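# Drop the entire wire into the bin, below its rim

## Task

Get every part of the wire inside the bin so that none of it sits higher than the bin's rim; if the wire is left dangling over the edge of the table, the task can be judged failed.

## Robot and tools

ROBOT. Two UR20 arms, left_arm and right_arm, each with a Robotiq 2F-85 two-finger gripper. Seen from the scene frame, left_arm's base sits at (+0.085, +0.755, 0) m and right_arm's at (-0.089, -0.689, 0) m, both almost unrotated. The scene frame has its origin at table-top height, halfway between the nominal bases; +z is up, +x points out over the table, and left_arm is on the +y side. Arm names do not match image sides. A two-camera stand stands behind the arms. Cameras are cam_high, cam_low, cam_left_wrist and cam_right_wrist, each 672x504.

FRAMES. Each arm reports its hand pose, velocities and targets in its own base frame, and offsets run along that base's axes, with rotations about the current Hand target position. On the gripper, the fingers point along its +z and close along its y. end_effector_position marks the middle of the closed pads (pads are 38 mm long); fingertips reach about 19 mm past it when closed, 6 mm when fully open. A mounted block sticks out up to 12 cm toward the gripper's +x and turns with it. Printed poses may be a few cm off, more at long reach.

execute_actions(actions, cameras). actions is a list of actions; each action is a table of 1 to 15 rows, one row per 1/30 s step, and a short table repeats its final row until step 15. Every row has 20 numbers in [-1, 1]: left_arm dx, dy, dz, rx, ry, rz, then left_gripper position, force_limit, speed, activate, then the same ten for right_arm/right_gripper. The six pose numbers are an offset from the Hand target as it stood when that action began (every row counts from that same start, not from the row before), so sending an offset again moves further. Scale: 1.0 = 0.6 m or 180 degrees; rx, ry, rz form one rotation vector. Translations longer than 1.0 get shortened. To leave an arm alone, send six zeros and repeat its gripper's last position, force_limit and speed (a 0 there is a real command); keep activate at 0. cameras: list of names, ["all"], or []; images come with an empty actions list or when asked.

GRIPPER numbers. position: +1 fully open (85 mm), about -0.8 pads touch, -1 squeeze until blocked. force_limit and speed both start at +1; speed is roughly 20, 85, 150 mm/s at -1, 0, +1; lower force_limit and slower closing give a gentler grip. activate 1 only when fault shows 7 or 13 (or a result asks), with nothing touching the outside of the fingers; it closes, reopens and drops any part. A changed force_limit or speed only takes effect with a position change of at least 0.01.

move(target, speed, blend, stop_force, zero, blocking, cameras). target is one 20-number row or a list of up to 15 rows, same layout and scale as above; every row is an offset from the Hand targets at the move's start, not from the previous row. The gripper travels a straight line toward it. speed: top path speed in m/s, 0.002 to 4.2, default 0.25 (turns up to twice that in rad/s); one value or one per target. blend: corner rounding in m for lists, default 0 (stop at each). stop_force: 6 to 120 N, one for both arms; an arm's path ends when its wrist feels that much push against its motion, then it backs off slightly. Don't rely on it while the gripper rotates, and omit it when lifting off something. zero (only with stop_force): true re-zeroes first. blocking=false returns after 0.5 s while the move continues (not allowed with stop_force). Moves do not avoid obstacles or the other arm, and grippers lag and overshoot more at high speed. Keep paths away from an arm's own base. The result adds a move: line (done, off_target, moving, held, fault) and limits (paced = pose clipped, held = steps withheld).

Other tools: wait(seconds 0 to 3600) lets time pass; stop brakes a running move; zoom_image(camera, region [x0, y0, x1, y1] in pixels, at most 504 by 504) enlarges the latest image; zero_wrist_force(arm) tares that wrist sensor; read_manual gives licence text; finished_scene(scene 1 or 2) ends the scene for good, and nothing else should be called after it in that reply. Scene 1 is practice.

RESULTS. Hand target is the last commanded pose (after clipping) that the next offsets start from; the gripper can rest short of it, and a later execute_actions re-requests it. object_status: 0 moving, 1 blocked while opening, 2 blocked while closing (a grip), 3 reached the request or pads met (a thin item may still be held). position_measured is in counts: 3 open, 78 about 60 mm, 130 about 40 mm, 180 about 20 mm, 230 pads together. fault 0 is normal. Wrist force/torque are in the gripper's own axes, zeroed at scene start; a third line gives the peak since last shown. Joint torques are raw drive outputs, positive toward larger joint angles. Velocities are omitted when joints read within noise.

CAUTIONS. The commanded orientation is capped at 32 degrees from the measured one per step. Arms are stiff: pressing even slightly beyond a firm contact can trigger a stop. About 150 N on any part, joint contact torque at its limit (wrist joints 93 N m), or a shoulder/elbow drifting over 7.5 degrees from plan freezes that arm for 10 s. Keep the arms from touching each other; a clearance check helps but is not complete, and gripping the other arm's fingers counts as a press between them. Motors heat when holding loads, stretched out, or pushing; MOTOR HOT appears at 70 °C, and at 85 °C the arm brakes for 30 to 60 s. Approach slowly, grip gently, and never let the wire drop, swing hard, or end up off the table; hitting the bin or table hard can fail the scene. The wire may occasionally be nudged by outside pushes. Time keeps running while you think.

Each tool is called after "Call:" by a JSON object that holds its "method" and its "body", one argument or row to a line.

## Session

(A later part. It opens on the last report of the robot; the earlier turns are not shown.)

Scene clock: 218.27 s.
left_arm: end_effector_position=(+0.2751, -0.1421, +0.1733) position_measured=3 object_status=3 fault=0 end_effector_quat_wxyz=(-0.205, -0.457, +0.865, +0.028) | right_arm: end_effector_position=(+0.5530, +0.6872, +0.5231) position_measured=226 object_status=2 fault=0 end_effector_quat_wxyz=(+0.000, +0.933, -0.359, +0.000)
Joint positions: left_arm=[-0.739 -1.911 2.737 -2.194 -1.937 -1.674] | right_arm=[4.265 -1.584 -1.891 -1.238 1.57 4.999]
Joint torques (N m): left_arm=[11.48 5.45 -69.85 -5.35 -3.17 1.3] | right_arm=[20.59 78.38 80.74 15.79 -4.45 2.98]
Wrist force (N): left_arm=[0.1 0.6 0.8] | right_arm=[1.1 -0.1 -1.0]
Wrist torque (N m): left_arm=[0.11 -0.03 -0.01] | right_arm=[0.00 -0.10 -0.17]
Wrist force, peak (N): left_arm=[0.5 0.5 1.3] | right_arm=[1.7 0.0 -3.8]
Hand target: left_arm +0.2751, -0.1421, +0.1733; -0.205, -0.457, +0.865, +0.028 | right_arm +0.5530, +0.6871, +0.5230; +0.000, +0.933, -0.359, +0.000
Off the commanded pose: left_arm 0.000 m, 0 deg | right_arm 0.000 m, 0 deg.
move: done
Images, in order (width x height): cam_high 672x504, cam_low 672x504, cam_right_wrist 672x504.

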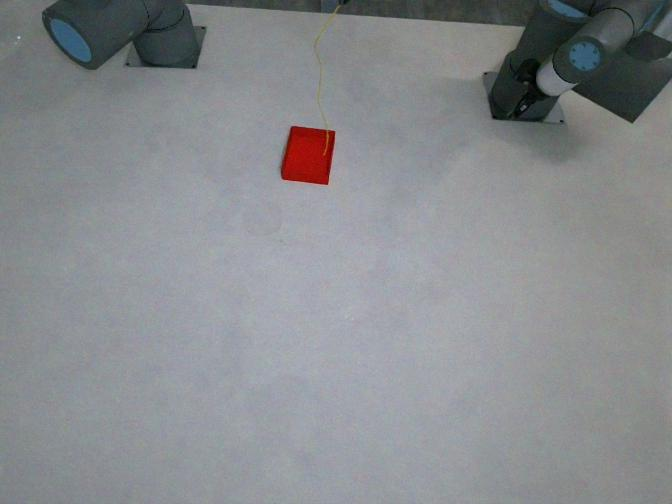

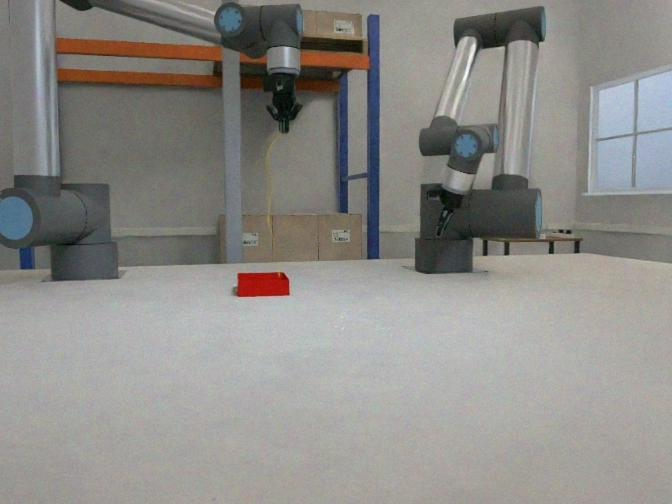

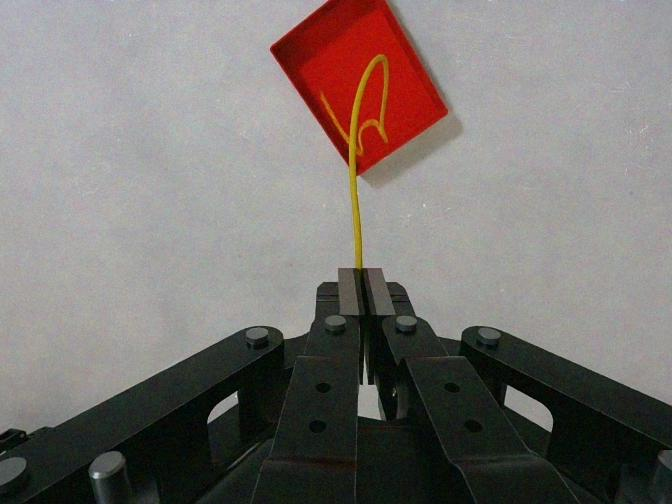

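Call:
{"method": "move", "body": {
  "target": [
    [0, 0, 0, 0, 0, 0, 1, 1, 1, 0, -0.009, -0.1213, -0.0967, 0, 0, 0.2722, -1, -1, -1, 0],
    [0, 0, 0, 0, 0, 0, 1, 1, 1, 0, 0.0125, -0.1833, -0.1967, 0, 0, 0.5444, -1, -1, -1, 0]
  ],
  "speed": 0.25,
  "blend": [0.03, 0],
  "cameras": ["cam_right_wrist", "cam_high", "cam_low"]
}}

Call:
{"method": "zoom_image", "body": {
  "camera": "cam_low",
  "region": [190, 100, 370, 310]
}}

Scene clock: 234.43 s.
left_arm: end_effector_position=(+0.2751, -0.1421, +0.1733) position_measured=3 object_status=3 fault=0 end_effector_quat_wxyz=(-0.205, -0.457, +0.865, +0.028) | right_arm: end_effector_position=(+0.5605, +0.5772, +0.4050) position_measured=226 object_status=2 fault=0 end_effector_quat_wxyz=(+0.000, +0.883, +0.469, +0.000)
Joint positions: left_arm=[-0.739 -1.911 2.737 -2.194 -1.937 -1.674] | right_arm=[4.194 -1.552 -2.101 -1.059 1.57 3.219]
Joint torques (N m): left_arm=[12.67 4.09 -71.34 -5.14 -3.2 1.38] | right_arm=[-32.21 62.56 75.68 16.27 4.97 -4.78]
Wrist force (N): left_arm=[0.3 0.9 0.6] | right_arm=[0.8 0.0 -0.7]
Wrist torque (N m): left_arm=[0.15 -0.07 -0.02] | right_arm=[0.01 -0.01 0.40]
Wrist force, peak (N): left_arm=[1.0 0.4 0.9] | right_arm=[1.1 -0.5 -1.9]
Hand target: left_arm +0.2751, -0.1421, +0.1733; -0.205, -0.457, +0.865, +0.028 | right_arm +0.5605, +0.5772, +0.4050; +0.000, +0.883, +0.469, +0.000
Off the commanded pose: left_arm 0.000 m, 0 deg | right_arm 0.000 m, 0 deg.
move: done
Images, in order (width x height): cam_high 672x504, cam_low 672x504, cam_right_wrist 672x504.

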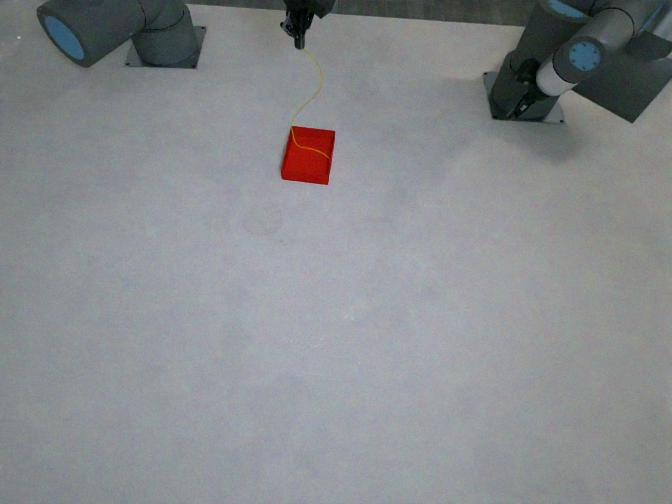

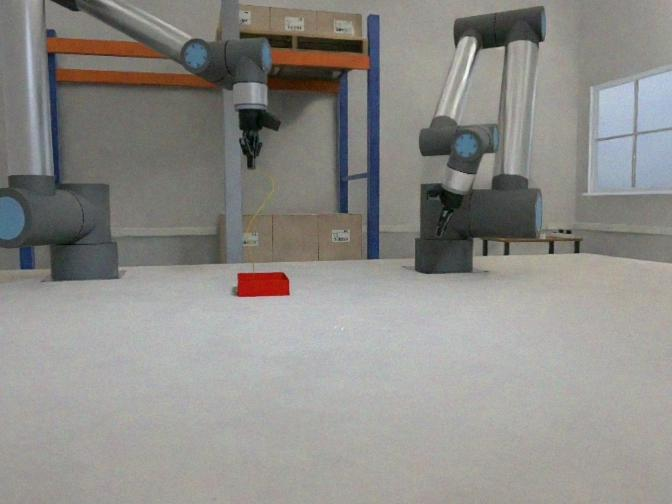

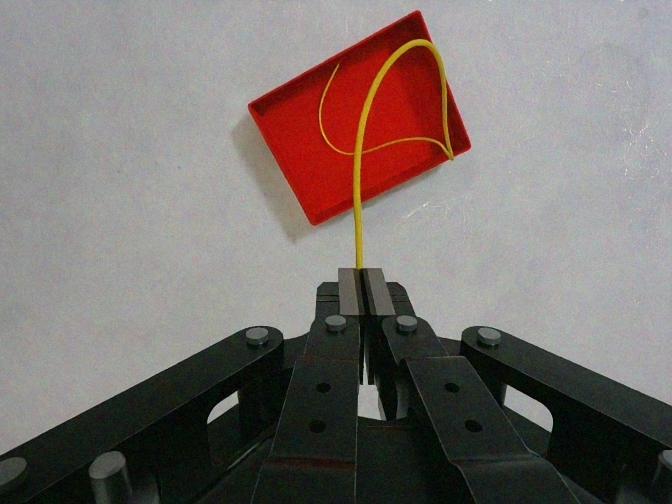

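Scaled by 2.400 from the camera's image (finer frame: 960x720).

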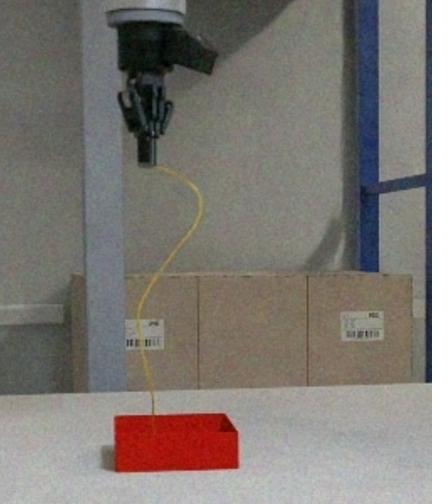

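Call:
{"method": "move", "body": {
  "target": [
    [0, 0, 0, 0, 0, 0, 1, 1, 1, 0, 0.083, -0.0453, -0.1, 0, 0, 0.2722, -1, -1, -1, 0],
    [0, 0, 0, 0, 0, 0, 1, 1, 1, 0, 0.1767, -0.0248, -0.2, 0, 0, 0.5444, -1, -1, -1, 0]
  ],
  "speed": 0.25,
  "blend": [0.03, 0],
  "cameras": ["cam_right_wrist", "cam_low"]
}}

Call:
{"method": "zoom_image", "body": {
  "camera": "cam_low",
  "region": [190, 100, 370, 310]
}}

Scene clock: 254.93 s.
left_arm: end_effector_position=(+0.2751, -0.1421, +0.1733) position_measured=3 object_status=3 fault=0 end_effector_quat_wxyz=(-0.205, -0.457, +0.865, +0.028) | right_arm: end_effector_position=(+0.6665, +0.5623, +0.2850) position_measured=226 object_status=2 fault=0 end_effector_quat_wxyz=(+0.000, +0.226, +0.974, +0.000)
Joint positions: left_arm=[-0.739 -1.911 2.737 -2.194 -1.937 -1.674] | right_arm=[4.075 -1.722 -2.115 -0.875 1.572 1.389]
Joint torques (N m): left_arm=[14.61 2.85 -70.85 -5.28 -2.99 1.22] | right_arm=[-32.89 93.13 85.4 15.58 5.04 -5.49]
Wrist force (N): left_arm=[0.0 0.5 0.4] | right_arm=[1.4 0.1 -1.3]
Wrist torque (N m): left_arm=[0.09 0.00 -0.02] | right_arm=[0.02 -0.15 0.39]
Wrist force, peak (N): left_arm=[0.9 0.7 0.7] | right_arm=[1.6 0.0 -1.5]
Hand target: left_arm +0.2751, -0.1421, +0.1733; -0.205, -0.457, +0.865, +0.028 | right_arm +0.6665, +0.5623, +0.2850; +0.000, +0.226, +0.974, +0.000
Off the commanded pose: left_arm 0.000 m, 0 deg | right_arm 0.000 m, 0 deg.
move: done
Images, in order (width x height): cam_low 672x504, cam_right_wrist 672x504.

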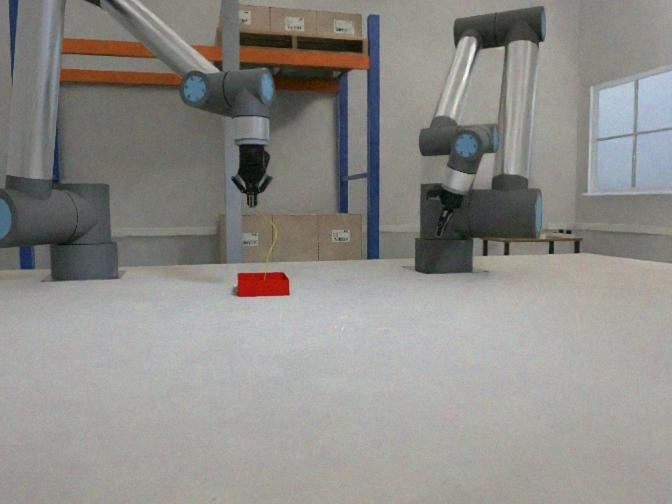

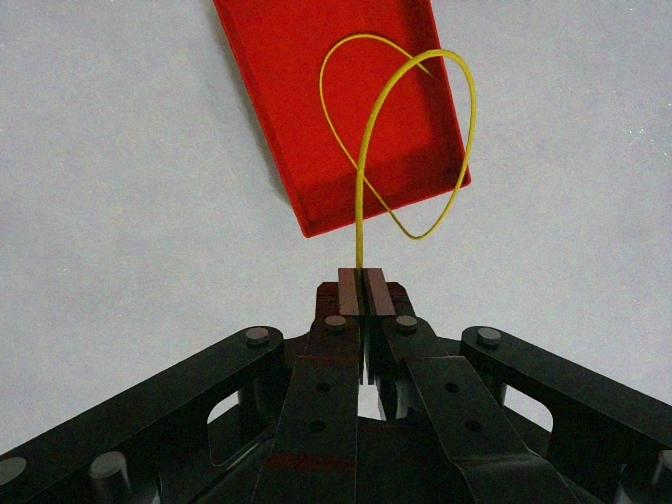

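Scaled by 2.400 from the camera's image (finer frame: 960x720).

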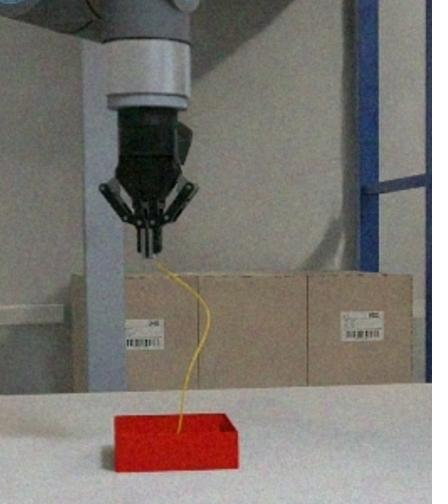

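Call:
{"method": "move", "body": {
  "target": [
    [0, 0, 0, 0, 0, 0, 1, 1, 1, 0, -0.0202, 0.0953, -0.0667, 0, 0, 0.2722, -1, -1, -1, 0],
    [0, 0, 0, 0, 0, 0, 1, 1, 1, 0, -0.0733, 0.1365, -0.1333, 0, 0, 0.5444, -1, -1, -1, 0]
  ],
  "speed": 0.25,
  "blend": [0.03, 0],
  "cameras": ["cam_right_wrist", "cam_low"]
}}

Call:
{"method": "zoom_image", "body": {
  "camera": "cam_low",
  "region": [190, 140, 370, 310]
}}

Scene clock: 272.80 s.
left_arm: end_effector_position=(+0.2751, -0.1421, +0.1733) position_measured=3 object_status=3 fault=0 end_effector_quat_wxyz=(-0.205, -0.457, +0.865, +0.028) | right_arm: end_effector_position=(+0.6225, +0.6442, +0.2050) position_measured=226 object_status=2 fault=0 end_effector_quat_wxyz=(+0.000, -0.587, +0.810, +0.000)
Joint positions: left_arm=[-0.739 -1.911 2.737 -2.194 -1.937 -1.674] | right_arm=[4.17 -1.821 -2.134 -0.758 1.571 -0.226]
Joint torques (N m): left_arm=[13.06 5.96 -70.24 -5.39 -3.48 1.4] | right_arm=[23.94 111.5 56.74 15.74 5.09 -4.93]
Wrist force (N): left_arm=[0.2 0.2 0.6] | right_arm=[1.0 0.0 -1.6]
Wrist torque (N m): left_arm=[0.02 -0.06 -0.02] | right_arm=[0.00 -0.08 0.43]
Wrist force, peak (N): left_arm=[0.2 0.5 1.4] | right_arm=[1.9 0.6 -1.5]
Hand target: left_arm +0.2751, -0.1421, +0.1733; -0.205, -0.457, +0.865, +0.028 | right_arm +0.6225, +0.6442, +0.2050; +0.000, -0.587, +0.810, +0.000
Off the commanded pose: left_arm 0.000 m, 0 deg | right_arm 0.000 m, 0 deg.
move: done
Images, in order (width x height): cam_low 672x504, cam_right_wrist 672x504.

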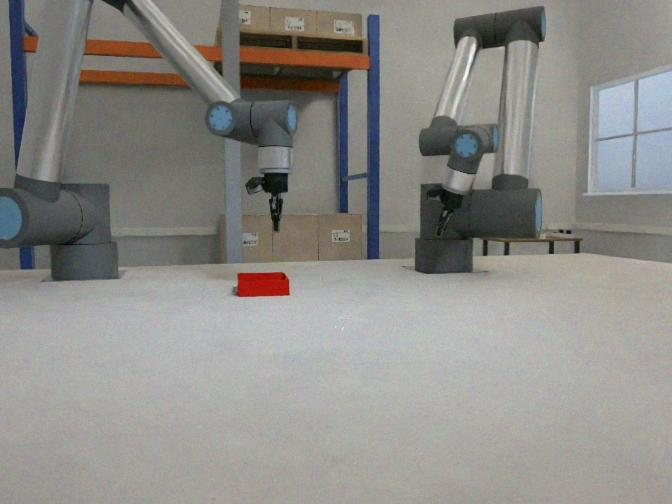

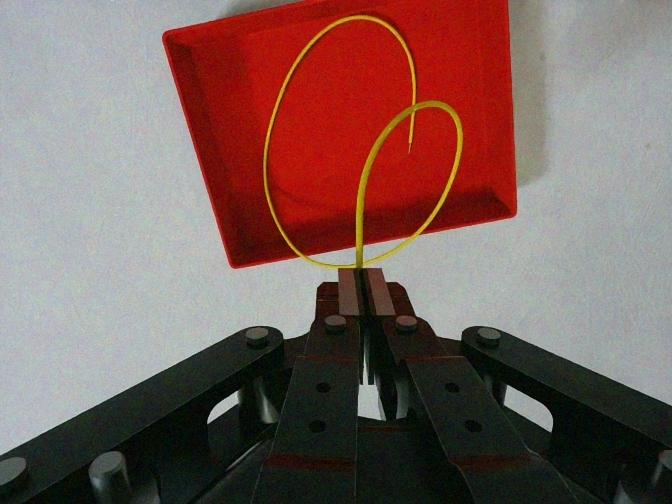

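Scaled by 2.800 from the camera's image (finer frame: 960x720).

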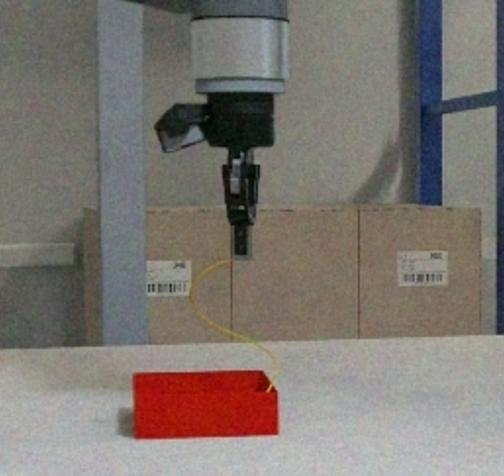

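Call:
{"method": "move", "body": {
  "target": [
    [0, 0, 0, 0, 0, 0, 1, 1, 1, 0, -0.0718, -0.0318, -0.05, 0, 0, 0.2167, -1, -1, -1, 0],
    [0, 0, 0, 0, 0, 0, 1, 1, 1, 0, -0.1048, -0.0862, -0.1083, 0, 0, 0.4667, -1, -1, -1, 0]
  ],
  "speed": 0.25,
  "blend": [0.02, 0],
  "cameras": ["cam_right_wrist", "cam_low"]
}}

Call:
{"method": "zoom_image", "body": {
  "camera": "cam_low",
  "region": [190, 140, 370, 310]
}}

Scene clock: 283.77 s.
left_arm: end_effector_position=(+0.2751, -0.1421, +0.1733) position_measured=3 object_status=3 fault=0 end_effector_quat_wxyz=(-0.205, -0.457, +0.865, +0.028) | right_arm: end_effector_position=(+0.5596, +0.5925, +0.1401) position_measured=226 object_status=2 fault=0 end_effector_quat_wxyz=(+0.000, +0.978, -0.209, +0.000)
Joint positions: left_arm=[-0.739 -1.911 2.737 -2.194 -1.937 -1.674] | right_arm=[4.205 -1.817 -2.281 -0.615 1.57 -1.657]
Joint torques (N m): left_arm=[17.43 2.11 -69.46 -5.23 -3.33 1.57] | right_arm=[-32.56 99.18 48.8 16.03 5.14 -3.81]
Wrist force (N): left_arm=[0.3 0.6 0.5] | right_arm=[1.4 0.1 -1.4]
Wrist torque (N m): left_arm=[0.10 -0.07 -0.02] | right_arm=[0.02 -0.09 0.41]
Wrist force, peak (N): left_arm=[0.5 0.7 1.1] | right_arm=[1.7 0.0 -1.6]
Hand target: left_arm +0.2751, -0.1421, +0.1733; -0.205, -0.457, +0.865, +0.028 | right_arm +0.5596, +0.5925, +0.1401; +0.000, +0.978, -0.209, +0.000
Off the commanded pose: left_arm 0.000 m, 0 deg | right_arm 0.000 m, 0 deg.
move: done
Images, in order (width x height): cam_low 672x504, cam_right_wrist 672x504.

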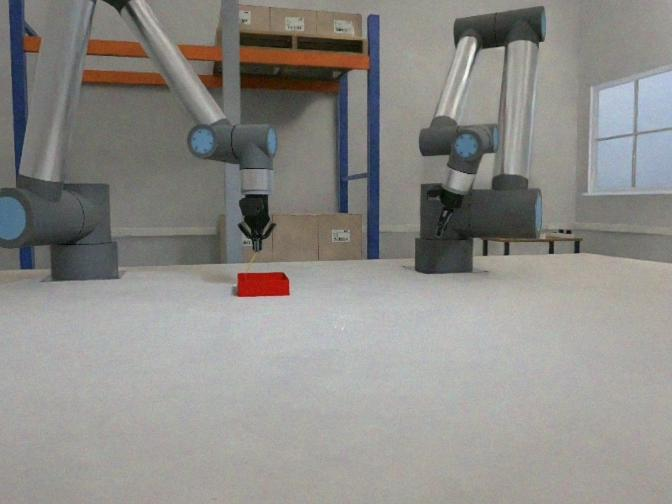

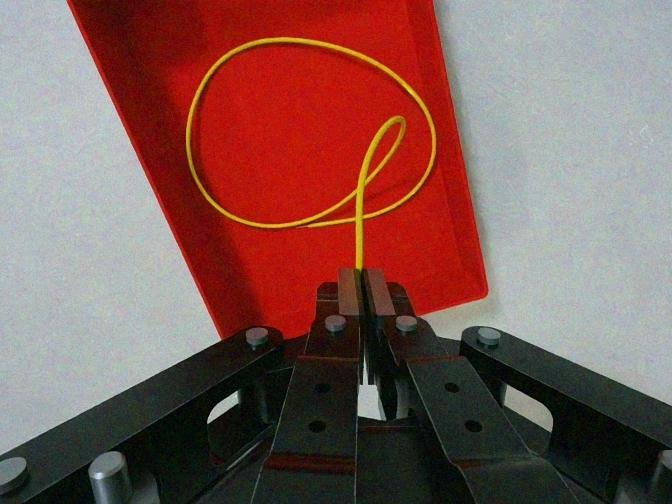

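Scaled by 2.800 from the camera's image (finer frame: 960x720).

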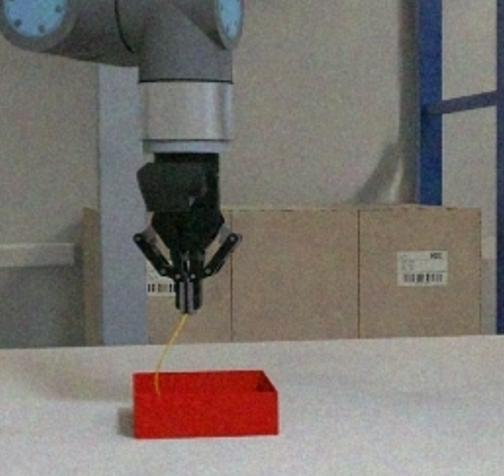

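Call:
{"method": "move", "body": {
  "target": [
    [0, 0, 0, 0, 0, 0, 1, 1, 1, 0, 0.001, -0.0405, -0.05, 0, 0, 0.3333, -1, -1, -1, 0],
    [0, 0, 0, 0, 0, 0, 1, 1, 1, 0, 0.0647, -0.0663, -0.1083, 0, 0, 0.7222, -1, -1, -1, 0]
  ],
  "speed": 0.25,
  "blend": [0.02, 0],
  "cameras": ["cam_right_wrist", "cam_low"]
}}

Call:
{"method": "zoom_image", "body": {
  "camera": "cam_low",
  "region": [190, 140, 370, 310]
}}

Scene clock: 311.23 s.
left_arm: end_effector_position=(+0.2751, -0.1421, +0.1733) position_measured=3 object_status=3 fault=0 end_effector_quat_wxyz=(-0.205, -0.457, +0.865, +0.028) | right_arm: end_effector_position=(+0.5985, +0.5527, +0.0751) position_measured=226 object_status=2 fault=0 end_effector_quat_wxyz=(+0.000, +0.603, +0.798, +0.000)
Joint positions: left_arm=[-0.739 -1.911 2.737 -2.194 -1.937 -1.674] | right_arm=[4.136 -1.903 -2.31 -0.499 1.571 -3.995]
Joint torques (N m): left_arm=[15.13 4.19 -70.1 -4.94 -3.52 1.41] | right_arm=[-31.76 109.4 59.97 16.3 5.22 -5.64]
Wrist force (N): left_arm=[0.3 0.3 0.5] | right_arm=[0.7 0.1 -1.7]
Wrist torque (N m): left_arm=[0.05 -0.07 -0.02] | right_arm=[0.03 -0.06 0.47]
Wrist force, peak (N): left_arm=[0.8 0.7 1.0] | right_arm=[1.3 0.0 -1.7]
Hand target: left_arm +0.2751, -0.1421, +0.1733; -0.205, -0.457, +0.865, +0.028 | right_arm +0.5985, +0.5527, +0.0751; +0.000, +0.603, +0.798, +0.000
Off the commanded pose: left_arm 0.000 m, 0 deg | right_arm 0.000 m, 0 deg.
move: done
Images, in order (width x height): cam_low 672x504, cam_right_wrist 672x504.

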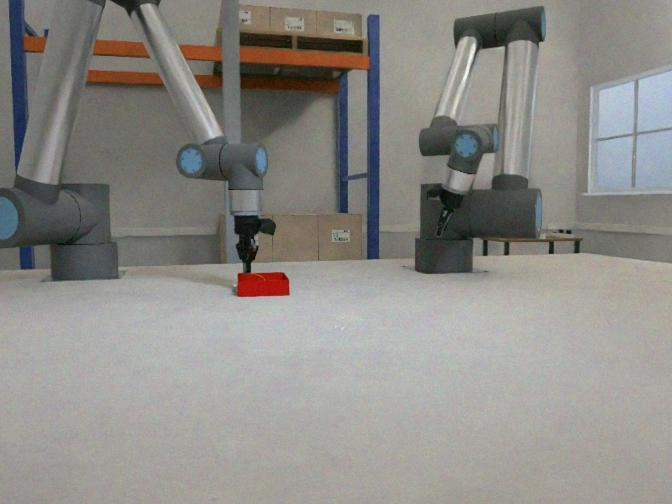

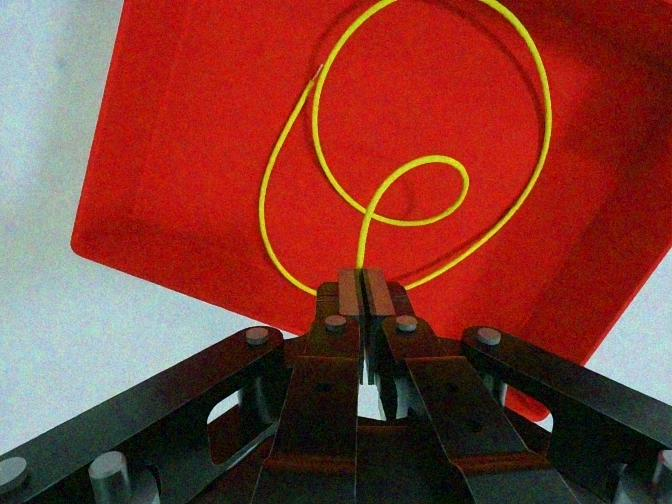

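Scaled by 2.800 from the camera's image (finer frame: 960x720).

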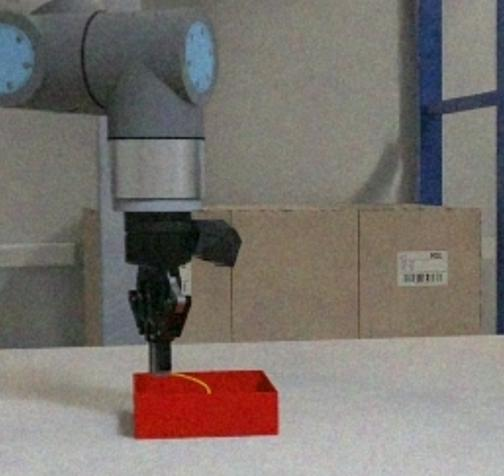

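Call:
{"method": "move", "body": {
  "target": [
    [0, 0, 0, 0, 0, 0, 1, 1, 1, 0, 0.0847, 0.0048, -0.0333, 0, 0, 0.3611, -1, -1, -1, 0],
    [0, 0, 0, 0, 0, 0, 1, 1, 1, 0, 0.1142, 0.0345, -0.06, 0, 0, 0.6167, -1, -1, -1, 0]
  ],
  "speed": 0.25,
  "blend": [0.02, 0],
  "cameras": ["cam_right_wrist", "cam_low"]
}}

Call:
{"method": "zoom_image", "body": {
  "camera": "cam_low",
  "region": [220, 220, 320, 310]
}}

Scene clock: 328.83 s.
left_arm: end_effector_position=(+0.2751, -0.1421, +0.1733) position_measured=3 object_status=3 fault=0 end_effector_quat_wxyz=(-0.205, -0.457, +0.865, +0.028) | right_arm: end_effector_position=(+0.6670, +0.5734, +0.0391) position_measured=226 object_status=2 fault=0 end_effector_quat_wxyz=(+0.000, -0.316, +0.949, +0.000)
Joint positions: left_arm=[-0.739 -1.911 2.737 -2.194 -1.937 -1.674] | right_arm=[4.082 -1.999 -2.229 -0.485 1.571 -5.987]
Joint torques (N m): left_arm=[13.3 4.73 -71.79 -5.13 -3.22 1.62] | right_arm=[-33.09 131.28 59.01 14.98 5.08 -5.77]
Wrist force (N): left_arm=[0.3 0.4 0.6] | right_arm=[1.0 0.1 -1.1]
Wrist torque (N m): left_arm=[0.06 -0.08 -0.02] | right_arm=[0.04 -0.08 0.38]
Wrist force, peak (N): left_arm=[0.3 0.7 1.2] | right_arm=[1.3 0.5 -1.8]
Hand target: left_arm +0.2751, -0.1421, +0.1733; -0.205, -0.457, +0.865, +0.028 | right_arm +0.6670, +0.5734, +0.0391; +0.000, -0.317, +0.949, +0.000
Off the commanded pose: left_arm 0.000 m, 0 deg | right_arm 0.000 m, 0 deg.
move: done
Images, in order (width x height): cam_low 672x504, cam_right_wrist 672x504.

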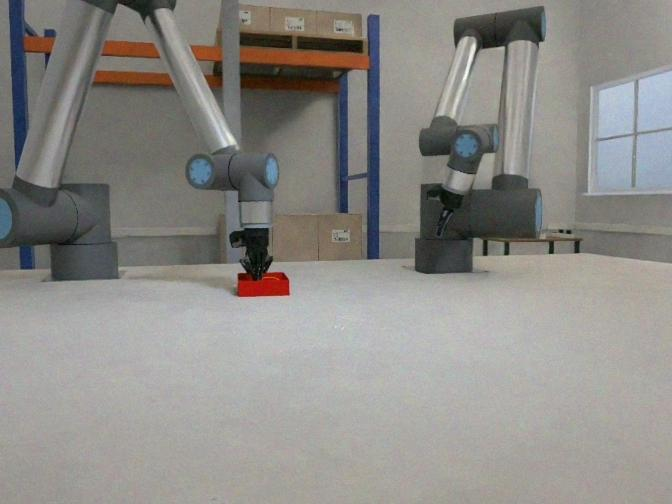

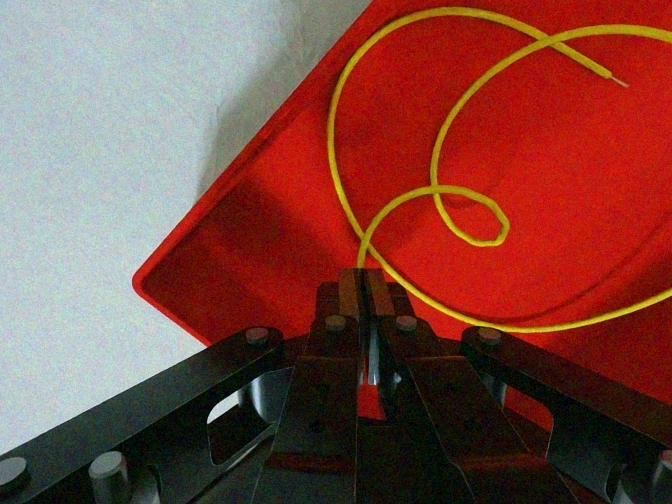

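Scaled by 5.040 from the camera's image (finer frame: 960x720).

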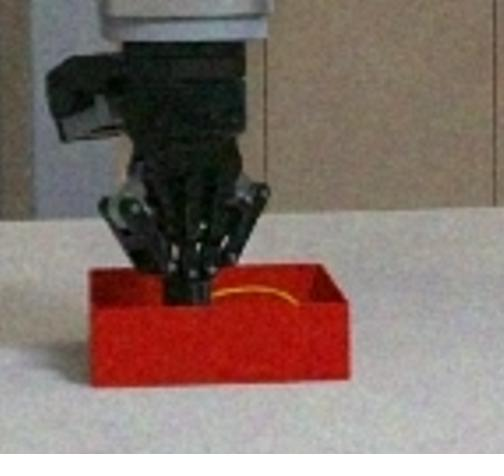

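Call:
{"method": "move", "body": {
  "target": [0, 0, 0, 0, 0, 0, 1, 1, 1, 0, 0, 0, -0.0133, 0, 0, 0, -1, -1, -1, 0],
  "speed": 0.05
}}

Call:
{"method": "move", "body": {
  "target": [0, 0, 0, 0, 0, 0, 1, 1, 1, 0, 0, 0, 0, 0, 0, 0, -0.5, -1, -1, 0],
  "cameras": ["cam_right_wrist"]
}}

Call:
{"method": "move", "body": {
  "target": [0, 0, 0, 0, 0, 0, 1, 1, 1, 0, 0, 0, 0.4, 0, 0, 0, -0.5, -1, -1, 0],
  "speed": 0.15,
  "cameras": ["cam_right_wrist", "cam_low", "cam_high"]
}}

Call:
{"method": "zoom_image", "body": {
  "camera": "cam_low",
  "region": [230, 260, 300, 304]
}}

Call:
{"method": "zoom_image", "body": {
  "camera": "cam_right_wrist",
  "region": [180, 0, 520, 300]
}}

Scene clock: 336.23 s.
left_arm: end_effector_position=(+0.2751, -0.1421, +0.1733) position_measured=3 object_status=3 fault=0 end_effector_quat_wxyz=(-0.205, -0.457, +0.865, +0.028) | right_arm: end_effector_position=(+0.6670, +0.5734, +0.0312) position_measured=226 object_status=2 fault=0 end_effector_quat_wxyz=(+0.000, -0.317, +0.949, +0.000)
Joint positions: left_arm=[-0.739 -1.911 2.737 -2.194 -1.937 -1.674] | right_arm=[4.082 -2.009 -2.231 -0.473 1.571 -5.987]
Joint torques (N m): left_arm=[13.78 4.05 -70.13 -4.98 -3.33 1.49] | right_arm=[-32.11 138.73 34.08 16.47 5.04 -5.38]
Wrist force (N): left_arm=[0.4 0.3 0.6] | right_arm=[1.1 0.4 -1.5]
Wrist torque (N m): left_arm=[0.05 -0.08 -0.02] | right_arm=[0.09 -0.10 0.36]
Wrist force, peak (N): left_arm=[0.4 0.8 1.3] | right_arm=[1.1 0.7 -2.4]
Hand target: left_arm +0.2751, -0.1421, +0.1733; -0.205, -0.457, +0.865, +0.028 | right_arm +0.6670, +0.5734, +0.0311; +0.000, -0.317, +0.949, +0.000
Off the commanded pose: left_arm 0.000 m, 0 deg | right_arm 0.000 m, 0 deg.
move: done

Scene clock: 337.17 s.
left_arm: end_effector_position=(+0.2751, -0.1421, +0.1733) position_measured=3 object_status=3 fault=0 end_effector_quat_wxyz=(-0.205, -0.457, +0.865, +0.028) | right_arm: end_effector_position=(+0.6670, +0.5734, +0.0311) position_measured=192 object_status=0 fault=0 end_effector_quat_wxyz=(+0.000, -0.317, +0.949, +0.000)
Joint positions: left_arm=[-0.739 -1.911 2.737 -2.194 -1.937 -1.674] | right_arm=[4.082 -2.009 -2.231 -0.473 1.571 -5.987]
Joint torques (N m): left_arm=[18.58 0 -72.58 -5.03 -3.28 1.72] | right_arm=[-30.52 132.08 37.25 15.76 5.16 -5.21]
Wrist force (N): left_arm=[0.6 0.4 0.4] | right_arm=[1.0 0.3 -1.2]
Wrist torque (N m): left_arm=[0.07 -0.11 -0.02] | right_arm=[0.08 -0.10 0.36]
Wrist force, peak (N): left_arm=[0.5 0.2 1.1] | right_arm=[1.2 0.3 -1.7]
Hand target: left_arm +0.2751, -0.1421, +0.1733; -0.205, -0.457, +0.865, +0.028 | right_arm +0.6670, +0.5734, +0.0311; +0.000, -0.317, +0.949, +0.000
Off the commanded pose: left_arm 0.000 m, 0 deg | right_arm 0.000 m, 0 deg.
move: done

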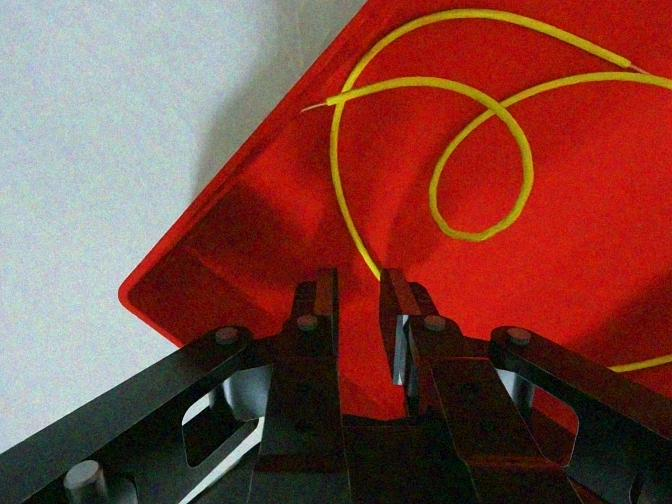

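Scene clock: 339.27 s.
left_arm: end_effector_position=(+0.2751, -0.1421, +0.1733) position_measured=3 object_status=3 fault=0 end_effector_quat_wxyz=(-0.205, -0.457, +0.865, +0.028) | right_arm: end_effector_position=(+0.6670, +0.5733, +0.2710) position_measured=192 object_status=3 fault=0 end_effector_quat_wxyz=(+0.000, -0.317, +0.949, +0.000)
Joint positions: left_arm=[-0.739 -1.911 2.737 -2.194 -1.937 -1.674] | right_arm=[4.082 -1.742 -2.114 -0.856 1.571 -5.987]
Joint torques (N m): left_arm=[14.08 3.43 -72.11 -4.77 -3.09 1.52] | right_arm=[-3.63 162.92 85.84 3.14 1.6 0.44]
Wrist force (N): left_arm=[0.2 0.0 0.8] | right_arm=[1.4 0.3 -1.5]
Wrist torque (N m): left_arm=[-0.01 -0.07 -0.02] | right_arm=[0.06 -0.16 0.40]
Wrist force, peak (N): left_arm=[0.6 0.9 0.6] | right_arm=[1.4 0.1 -3.6]
Hand target: left_arm +0.2751, -0.1421, +0.1733; -0.205, -0.457, +0.865, +0.028 | right_arm +0.6670, +0.5734, +0.2711; +0.000, -0.317, +0.949, +0.000
Off the commanded pose: left_arm 0.000 m, 0 deg | right_arm 0.000 m, 0 deg.
move: done
Images, in order (width x height): cam_high 672x504, cam_low 672x504, cam_right_wrist 672x504.

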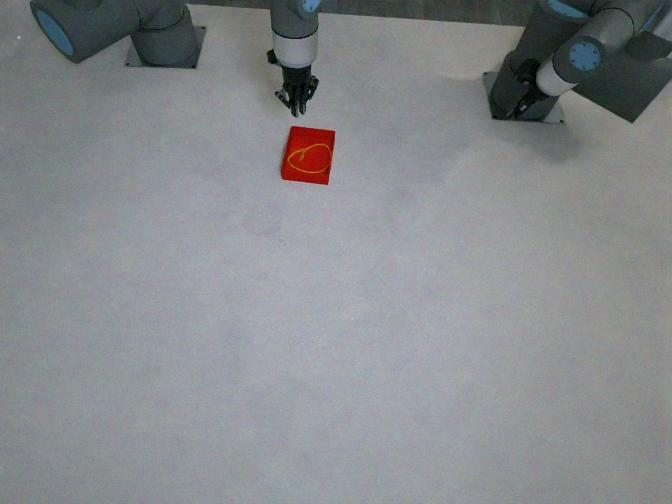

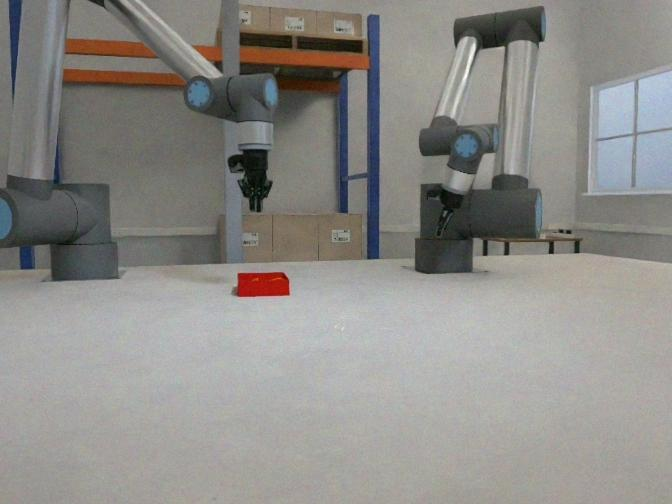

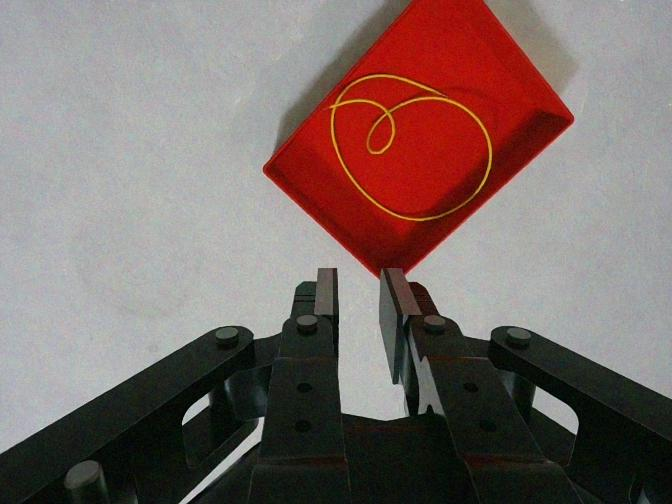

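Scaled by 7.200 from the camera's image (finer frame: 960x720).

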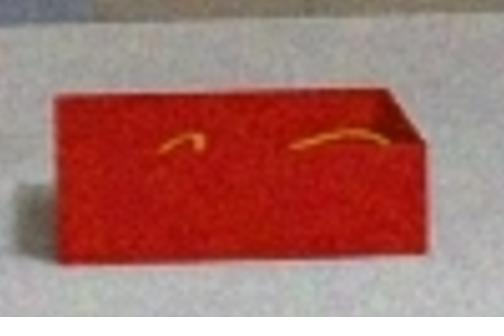

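Scaled by 1.482 from the camera's image (finer frame: 960x720).

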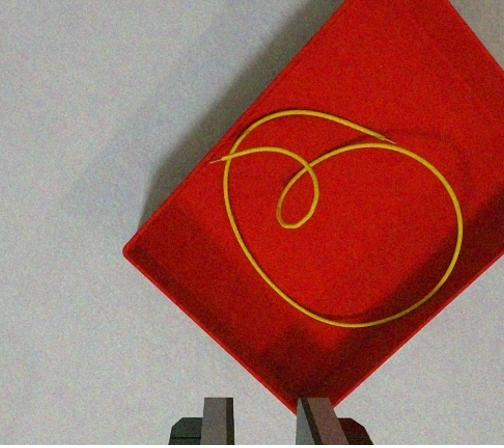

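Call:
{"method": "zoom_image", "body": {
  "camera": "cam_low",
  "region": [236, 268, 266, 300]
}}

Call:
{"method": "zoom_image", "body": {
  "camera": "cam_low",
  "region": [264, 268, 294, 300]
}}

Call:
{"method": "zoom_image", "body": {
  "camera": "cam_right_wrist",
  "region": [300, 40, 520, 240]
}}

Scaled by 15.750 from the camera's image (finer frame: 960x720).

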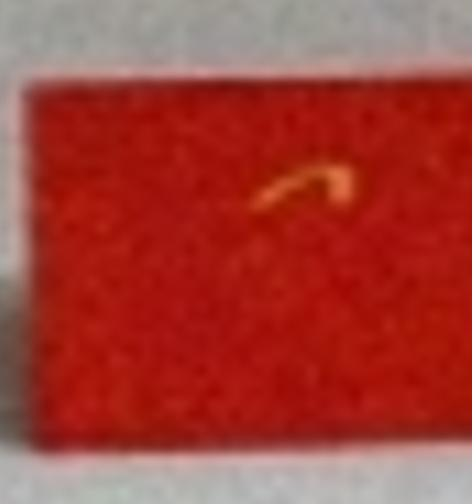

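Scaled by 15.750 from the camera's image (finer frame: 960x720).

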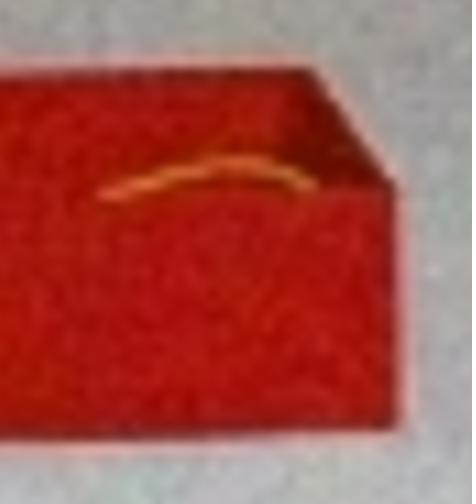

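Scaled by 2.291 from the camera's image (finer frame: 960x720).

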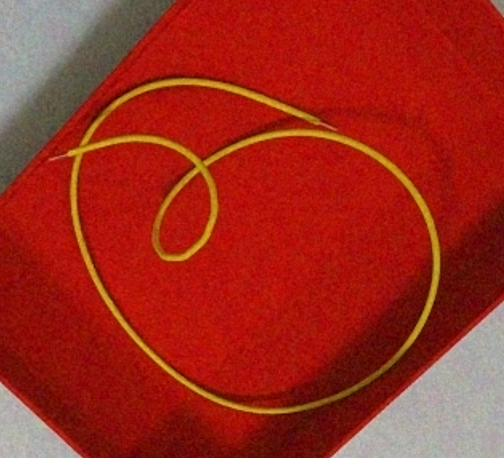

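Call:
{"method": "move", "body": {
  "target": [0, 0, 0, 0, 0, 0, 1, 1, 1, 0, -0.1213, -0.0307, -0.26, 0, 0, -0.6556, -0.4, -1, -1, 0],
  "speed": 0.5,
  "cameras": ["cam_right_wrist"]
}}

Scene clock: 423.80 s.
left_arm: end_effector_position=(+0.2751, -0.1421, +0.1733) position_measured=3 object_status=3 fault=0 end_effector_quat_wxyz=(-0.205, -0.457, +0.865, +0.028) | right_arm: end_effector_position=(+0.5942, +0.5550, +0.1151) position_measured=179 object_status=3 fault=0 end_effector_quat_wxyz=(+0.000, +0.650, +0.760, +0.000)
Joint positions: left_arm=[-0.739 -1.911 2.737 -2.194 -1.937 -1.674] | right_arm=[4.143 -1.848 -2.296 -0.568 1.571 -3.867]
Joint torques (N m): left_arm=[16.52 2.51 -71.53 -4.58 -3.63 1.29] | right_arm=[23.98 101.63 45.32 15.85 -4.66 4.37]
Wrist force (N): left_arm=[0.5 0.6 0.5] | right_arm=[0.8 0.2 -1.2]
Wrist torque (N m): left_arm=[0.10 -0.11 -0.03] | right_arm=[0.02 -0.07 -0.09]
Wrist force, peak (N): left_arm=[0.6 0.7 1.3] | right_arm=[1.2 -0.2 -2.2]
Hand target: left_arm +0.2751, -0.1421, +0.1733; -0.205, -0.457, +0.865, +0.028 | right_arm +0.5942, +0.5550, +0.1151; +0.000, +0.650, +0.760, +0.000
Off the commanded pose: left_arm 0.000 m, 0 deg | right_arm 0.000 m, 0 deg.
move: done

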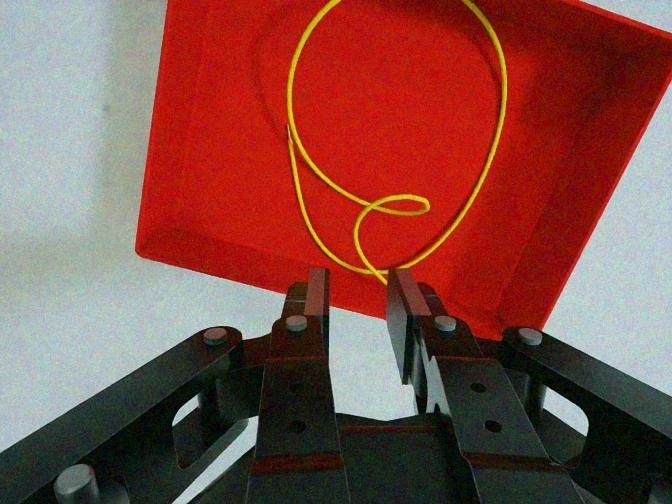

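Call:
{"method": "move", "body": {
  "target": [0,0,0,0,0,0,1,1,1,0,0,0,0.35,0,0,0,-0.4,-1,-1,0],
  "speed": 0.15,
  "cameras": ["cam_low","cam_right_wrist"]
}}

Scene clock: 437.60 s.
left_arm: end_effector_position=(+0.2751, -0.1421, +0.1733) position_measured=3 object_status=3 fault=0 end_effector_quat_wxyz=(-0.205, -0.457, +0.865, +0.028) | right_arm: end_effector_position=(+0.5942, +0.5549, +0.3250) position_measured=179 object_status=3 fault=0 end_effector_quat_wxyz=(+0.000, +0.650, +0.760, +0.000)
Joint positions: left_arm=[-0.739 -1.911 2.737 -2.194 -1.937 -1.674] | right_arm=[4.142 -1.622 -2.16 -0.929 1.571 -3.867]
Joint torques (N m): left_arm=[15.65 3.89 -70.92 -4.9 -3.52 1.31] | right_arm=[8.13 134.75 88.49 3.49 -3.06 1.9]
Wrist force (N): left_arm=[0.2 0.4 0.8] | right_arm=[0.9 0.5 -1.2]
Wrist torque (N m): left_arm=[0.07 -0.06 -0.03] | right_arm=[0.09 -0.11 -0.11]
Wrist force, peak (N): left_arm=[0.7 0.8 1.0] | right_arm=[0.9 0.5 -3.6]
Hand target: left_arm +0.2751, -0.1421, +0.1733; -0.205, -0.457, +0.865, +0.028 | right_arm +0.5942, +0.5550, +0.3251; +0.000, +0.650, +0.760, +0.000
Off the commanded pose: left_arm 0.000 m, 0 deg | right_arm 0.000 m, 0 deg.
move: done

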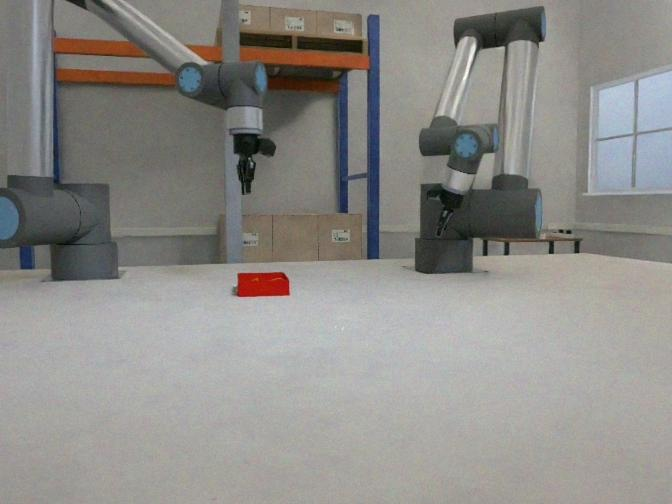

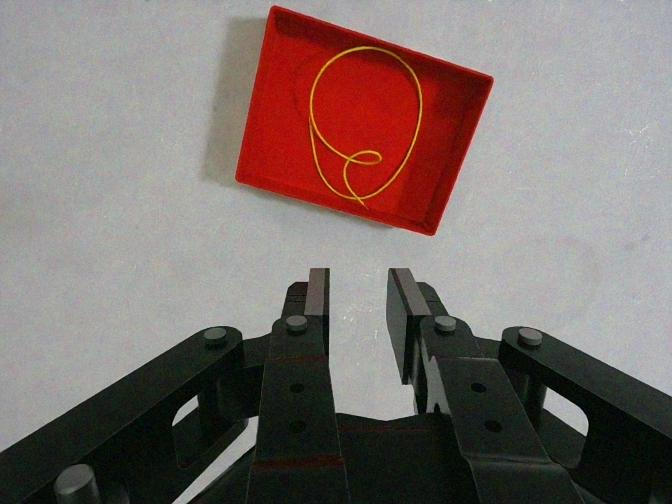

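Call:
{"method": "zoom_image", "body": {
  "camera": "cam_low",
  "region": [228, 264, 298, 302]
}}

Call:
{"method": "zoom_image", "body": {
  "camera": "cam_right_wrist",
  "region": [220, 0, 500, 240]
}}

Scaled by 7.200 from the camera's image (finer frame: 960x720).

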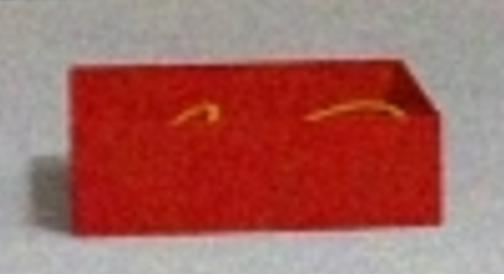

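Scaled by 1.800 from the camera's image (finer frame: 960x720).

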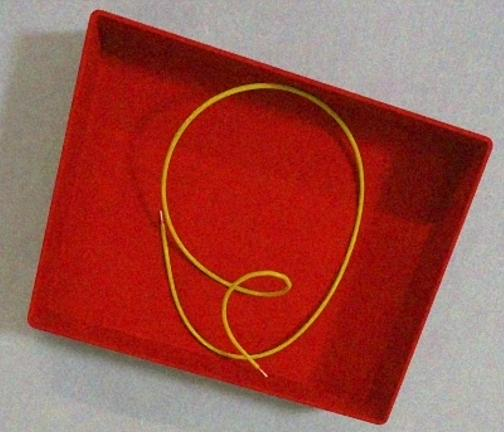

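Call:
{"method": "zoom_image", "body": {
  "camera": "cam_low",
  "region": [234, 266, 294, 286]
}}

Scaled by 8.400 from the camera's image (finer frame: 960x720).

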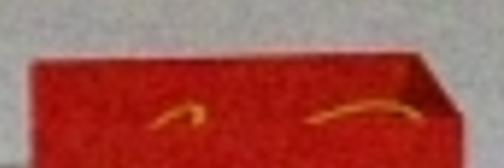

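Call:
{"method": "finished_scene", "body": {
  "scene": 2
}}

The scene is finished: the task was done.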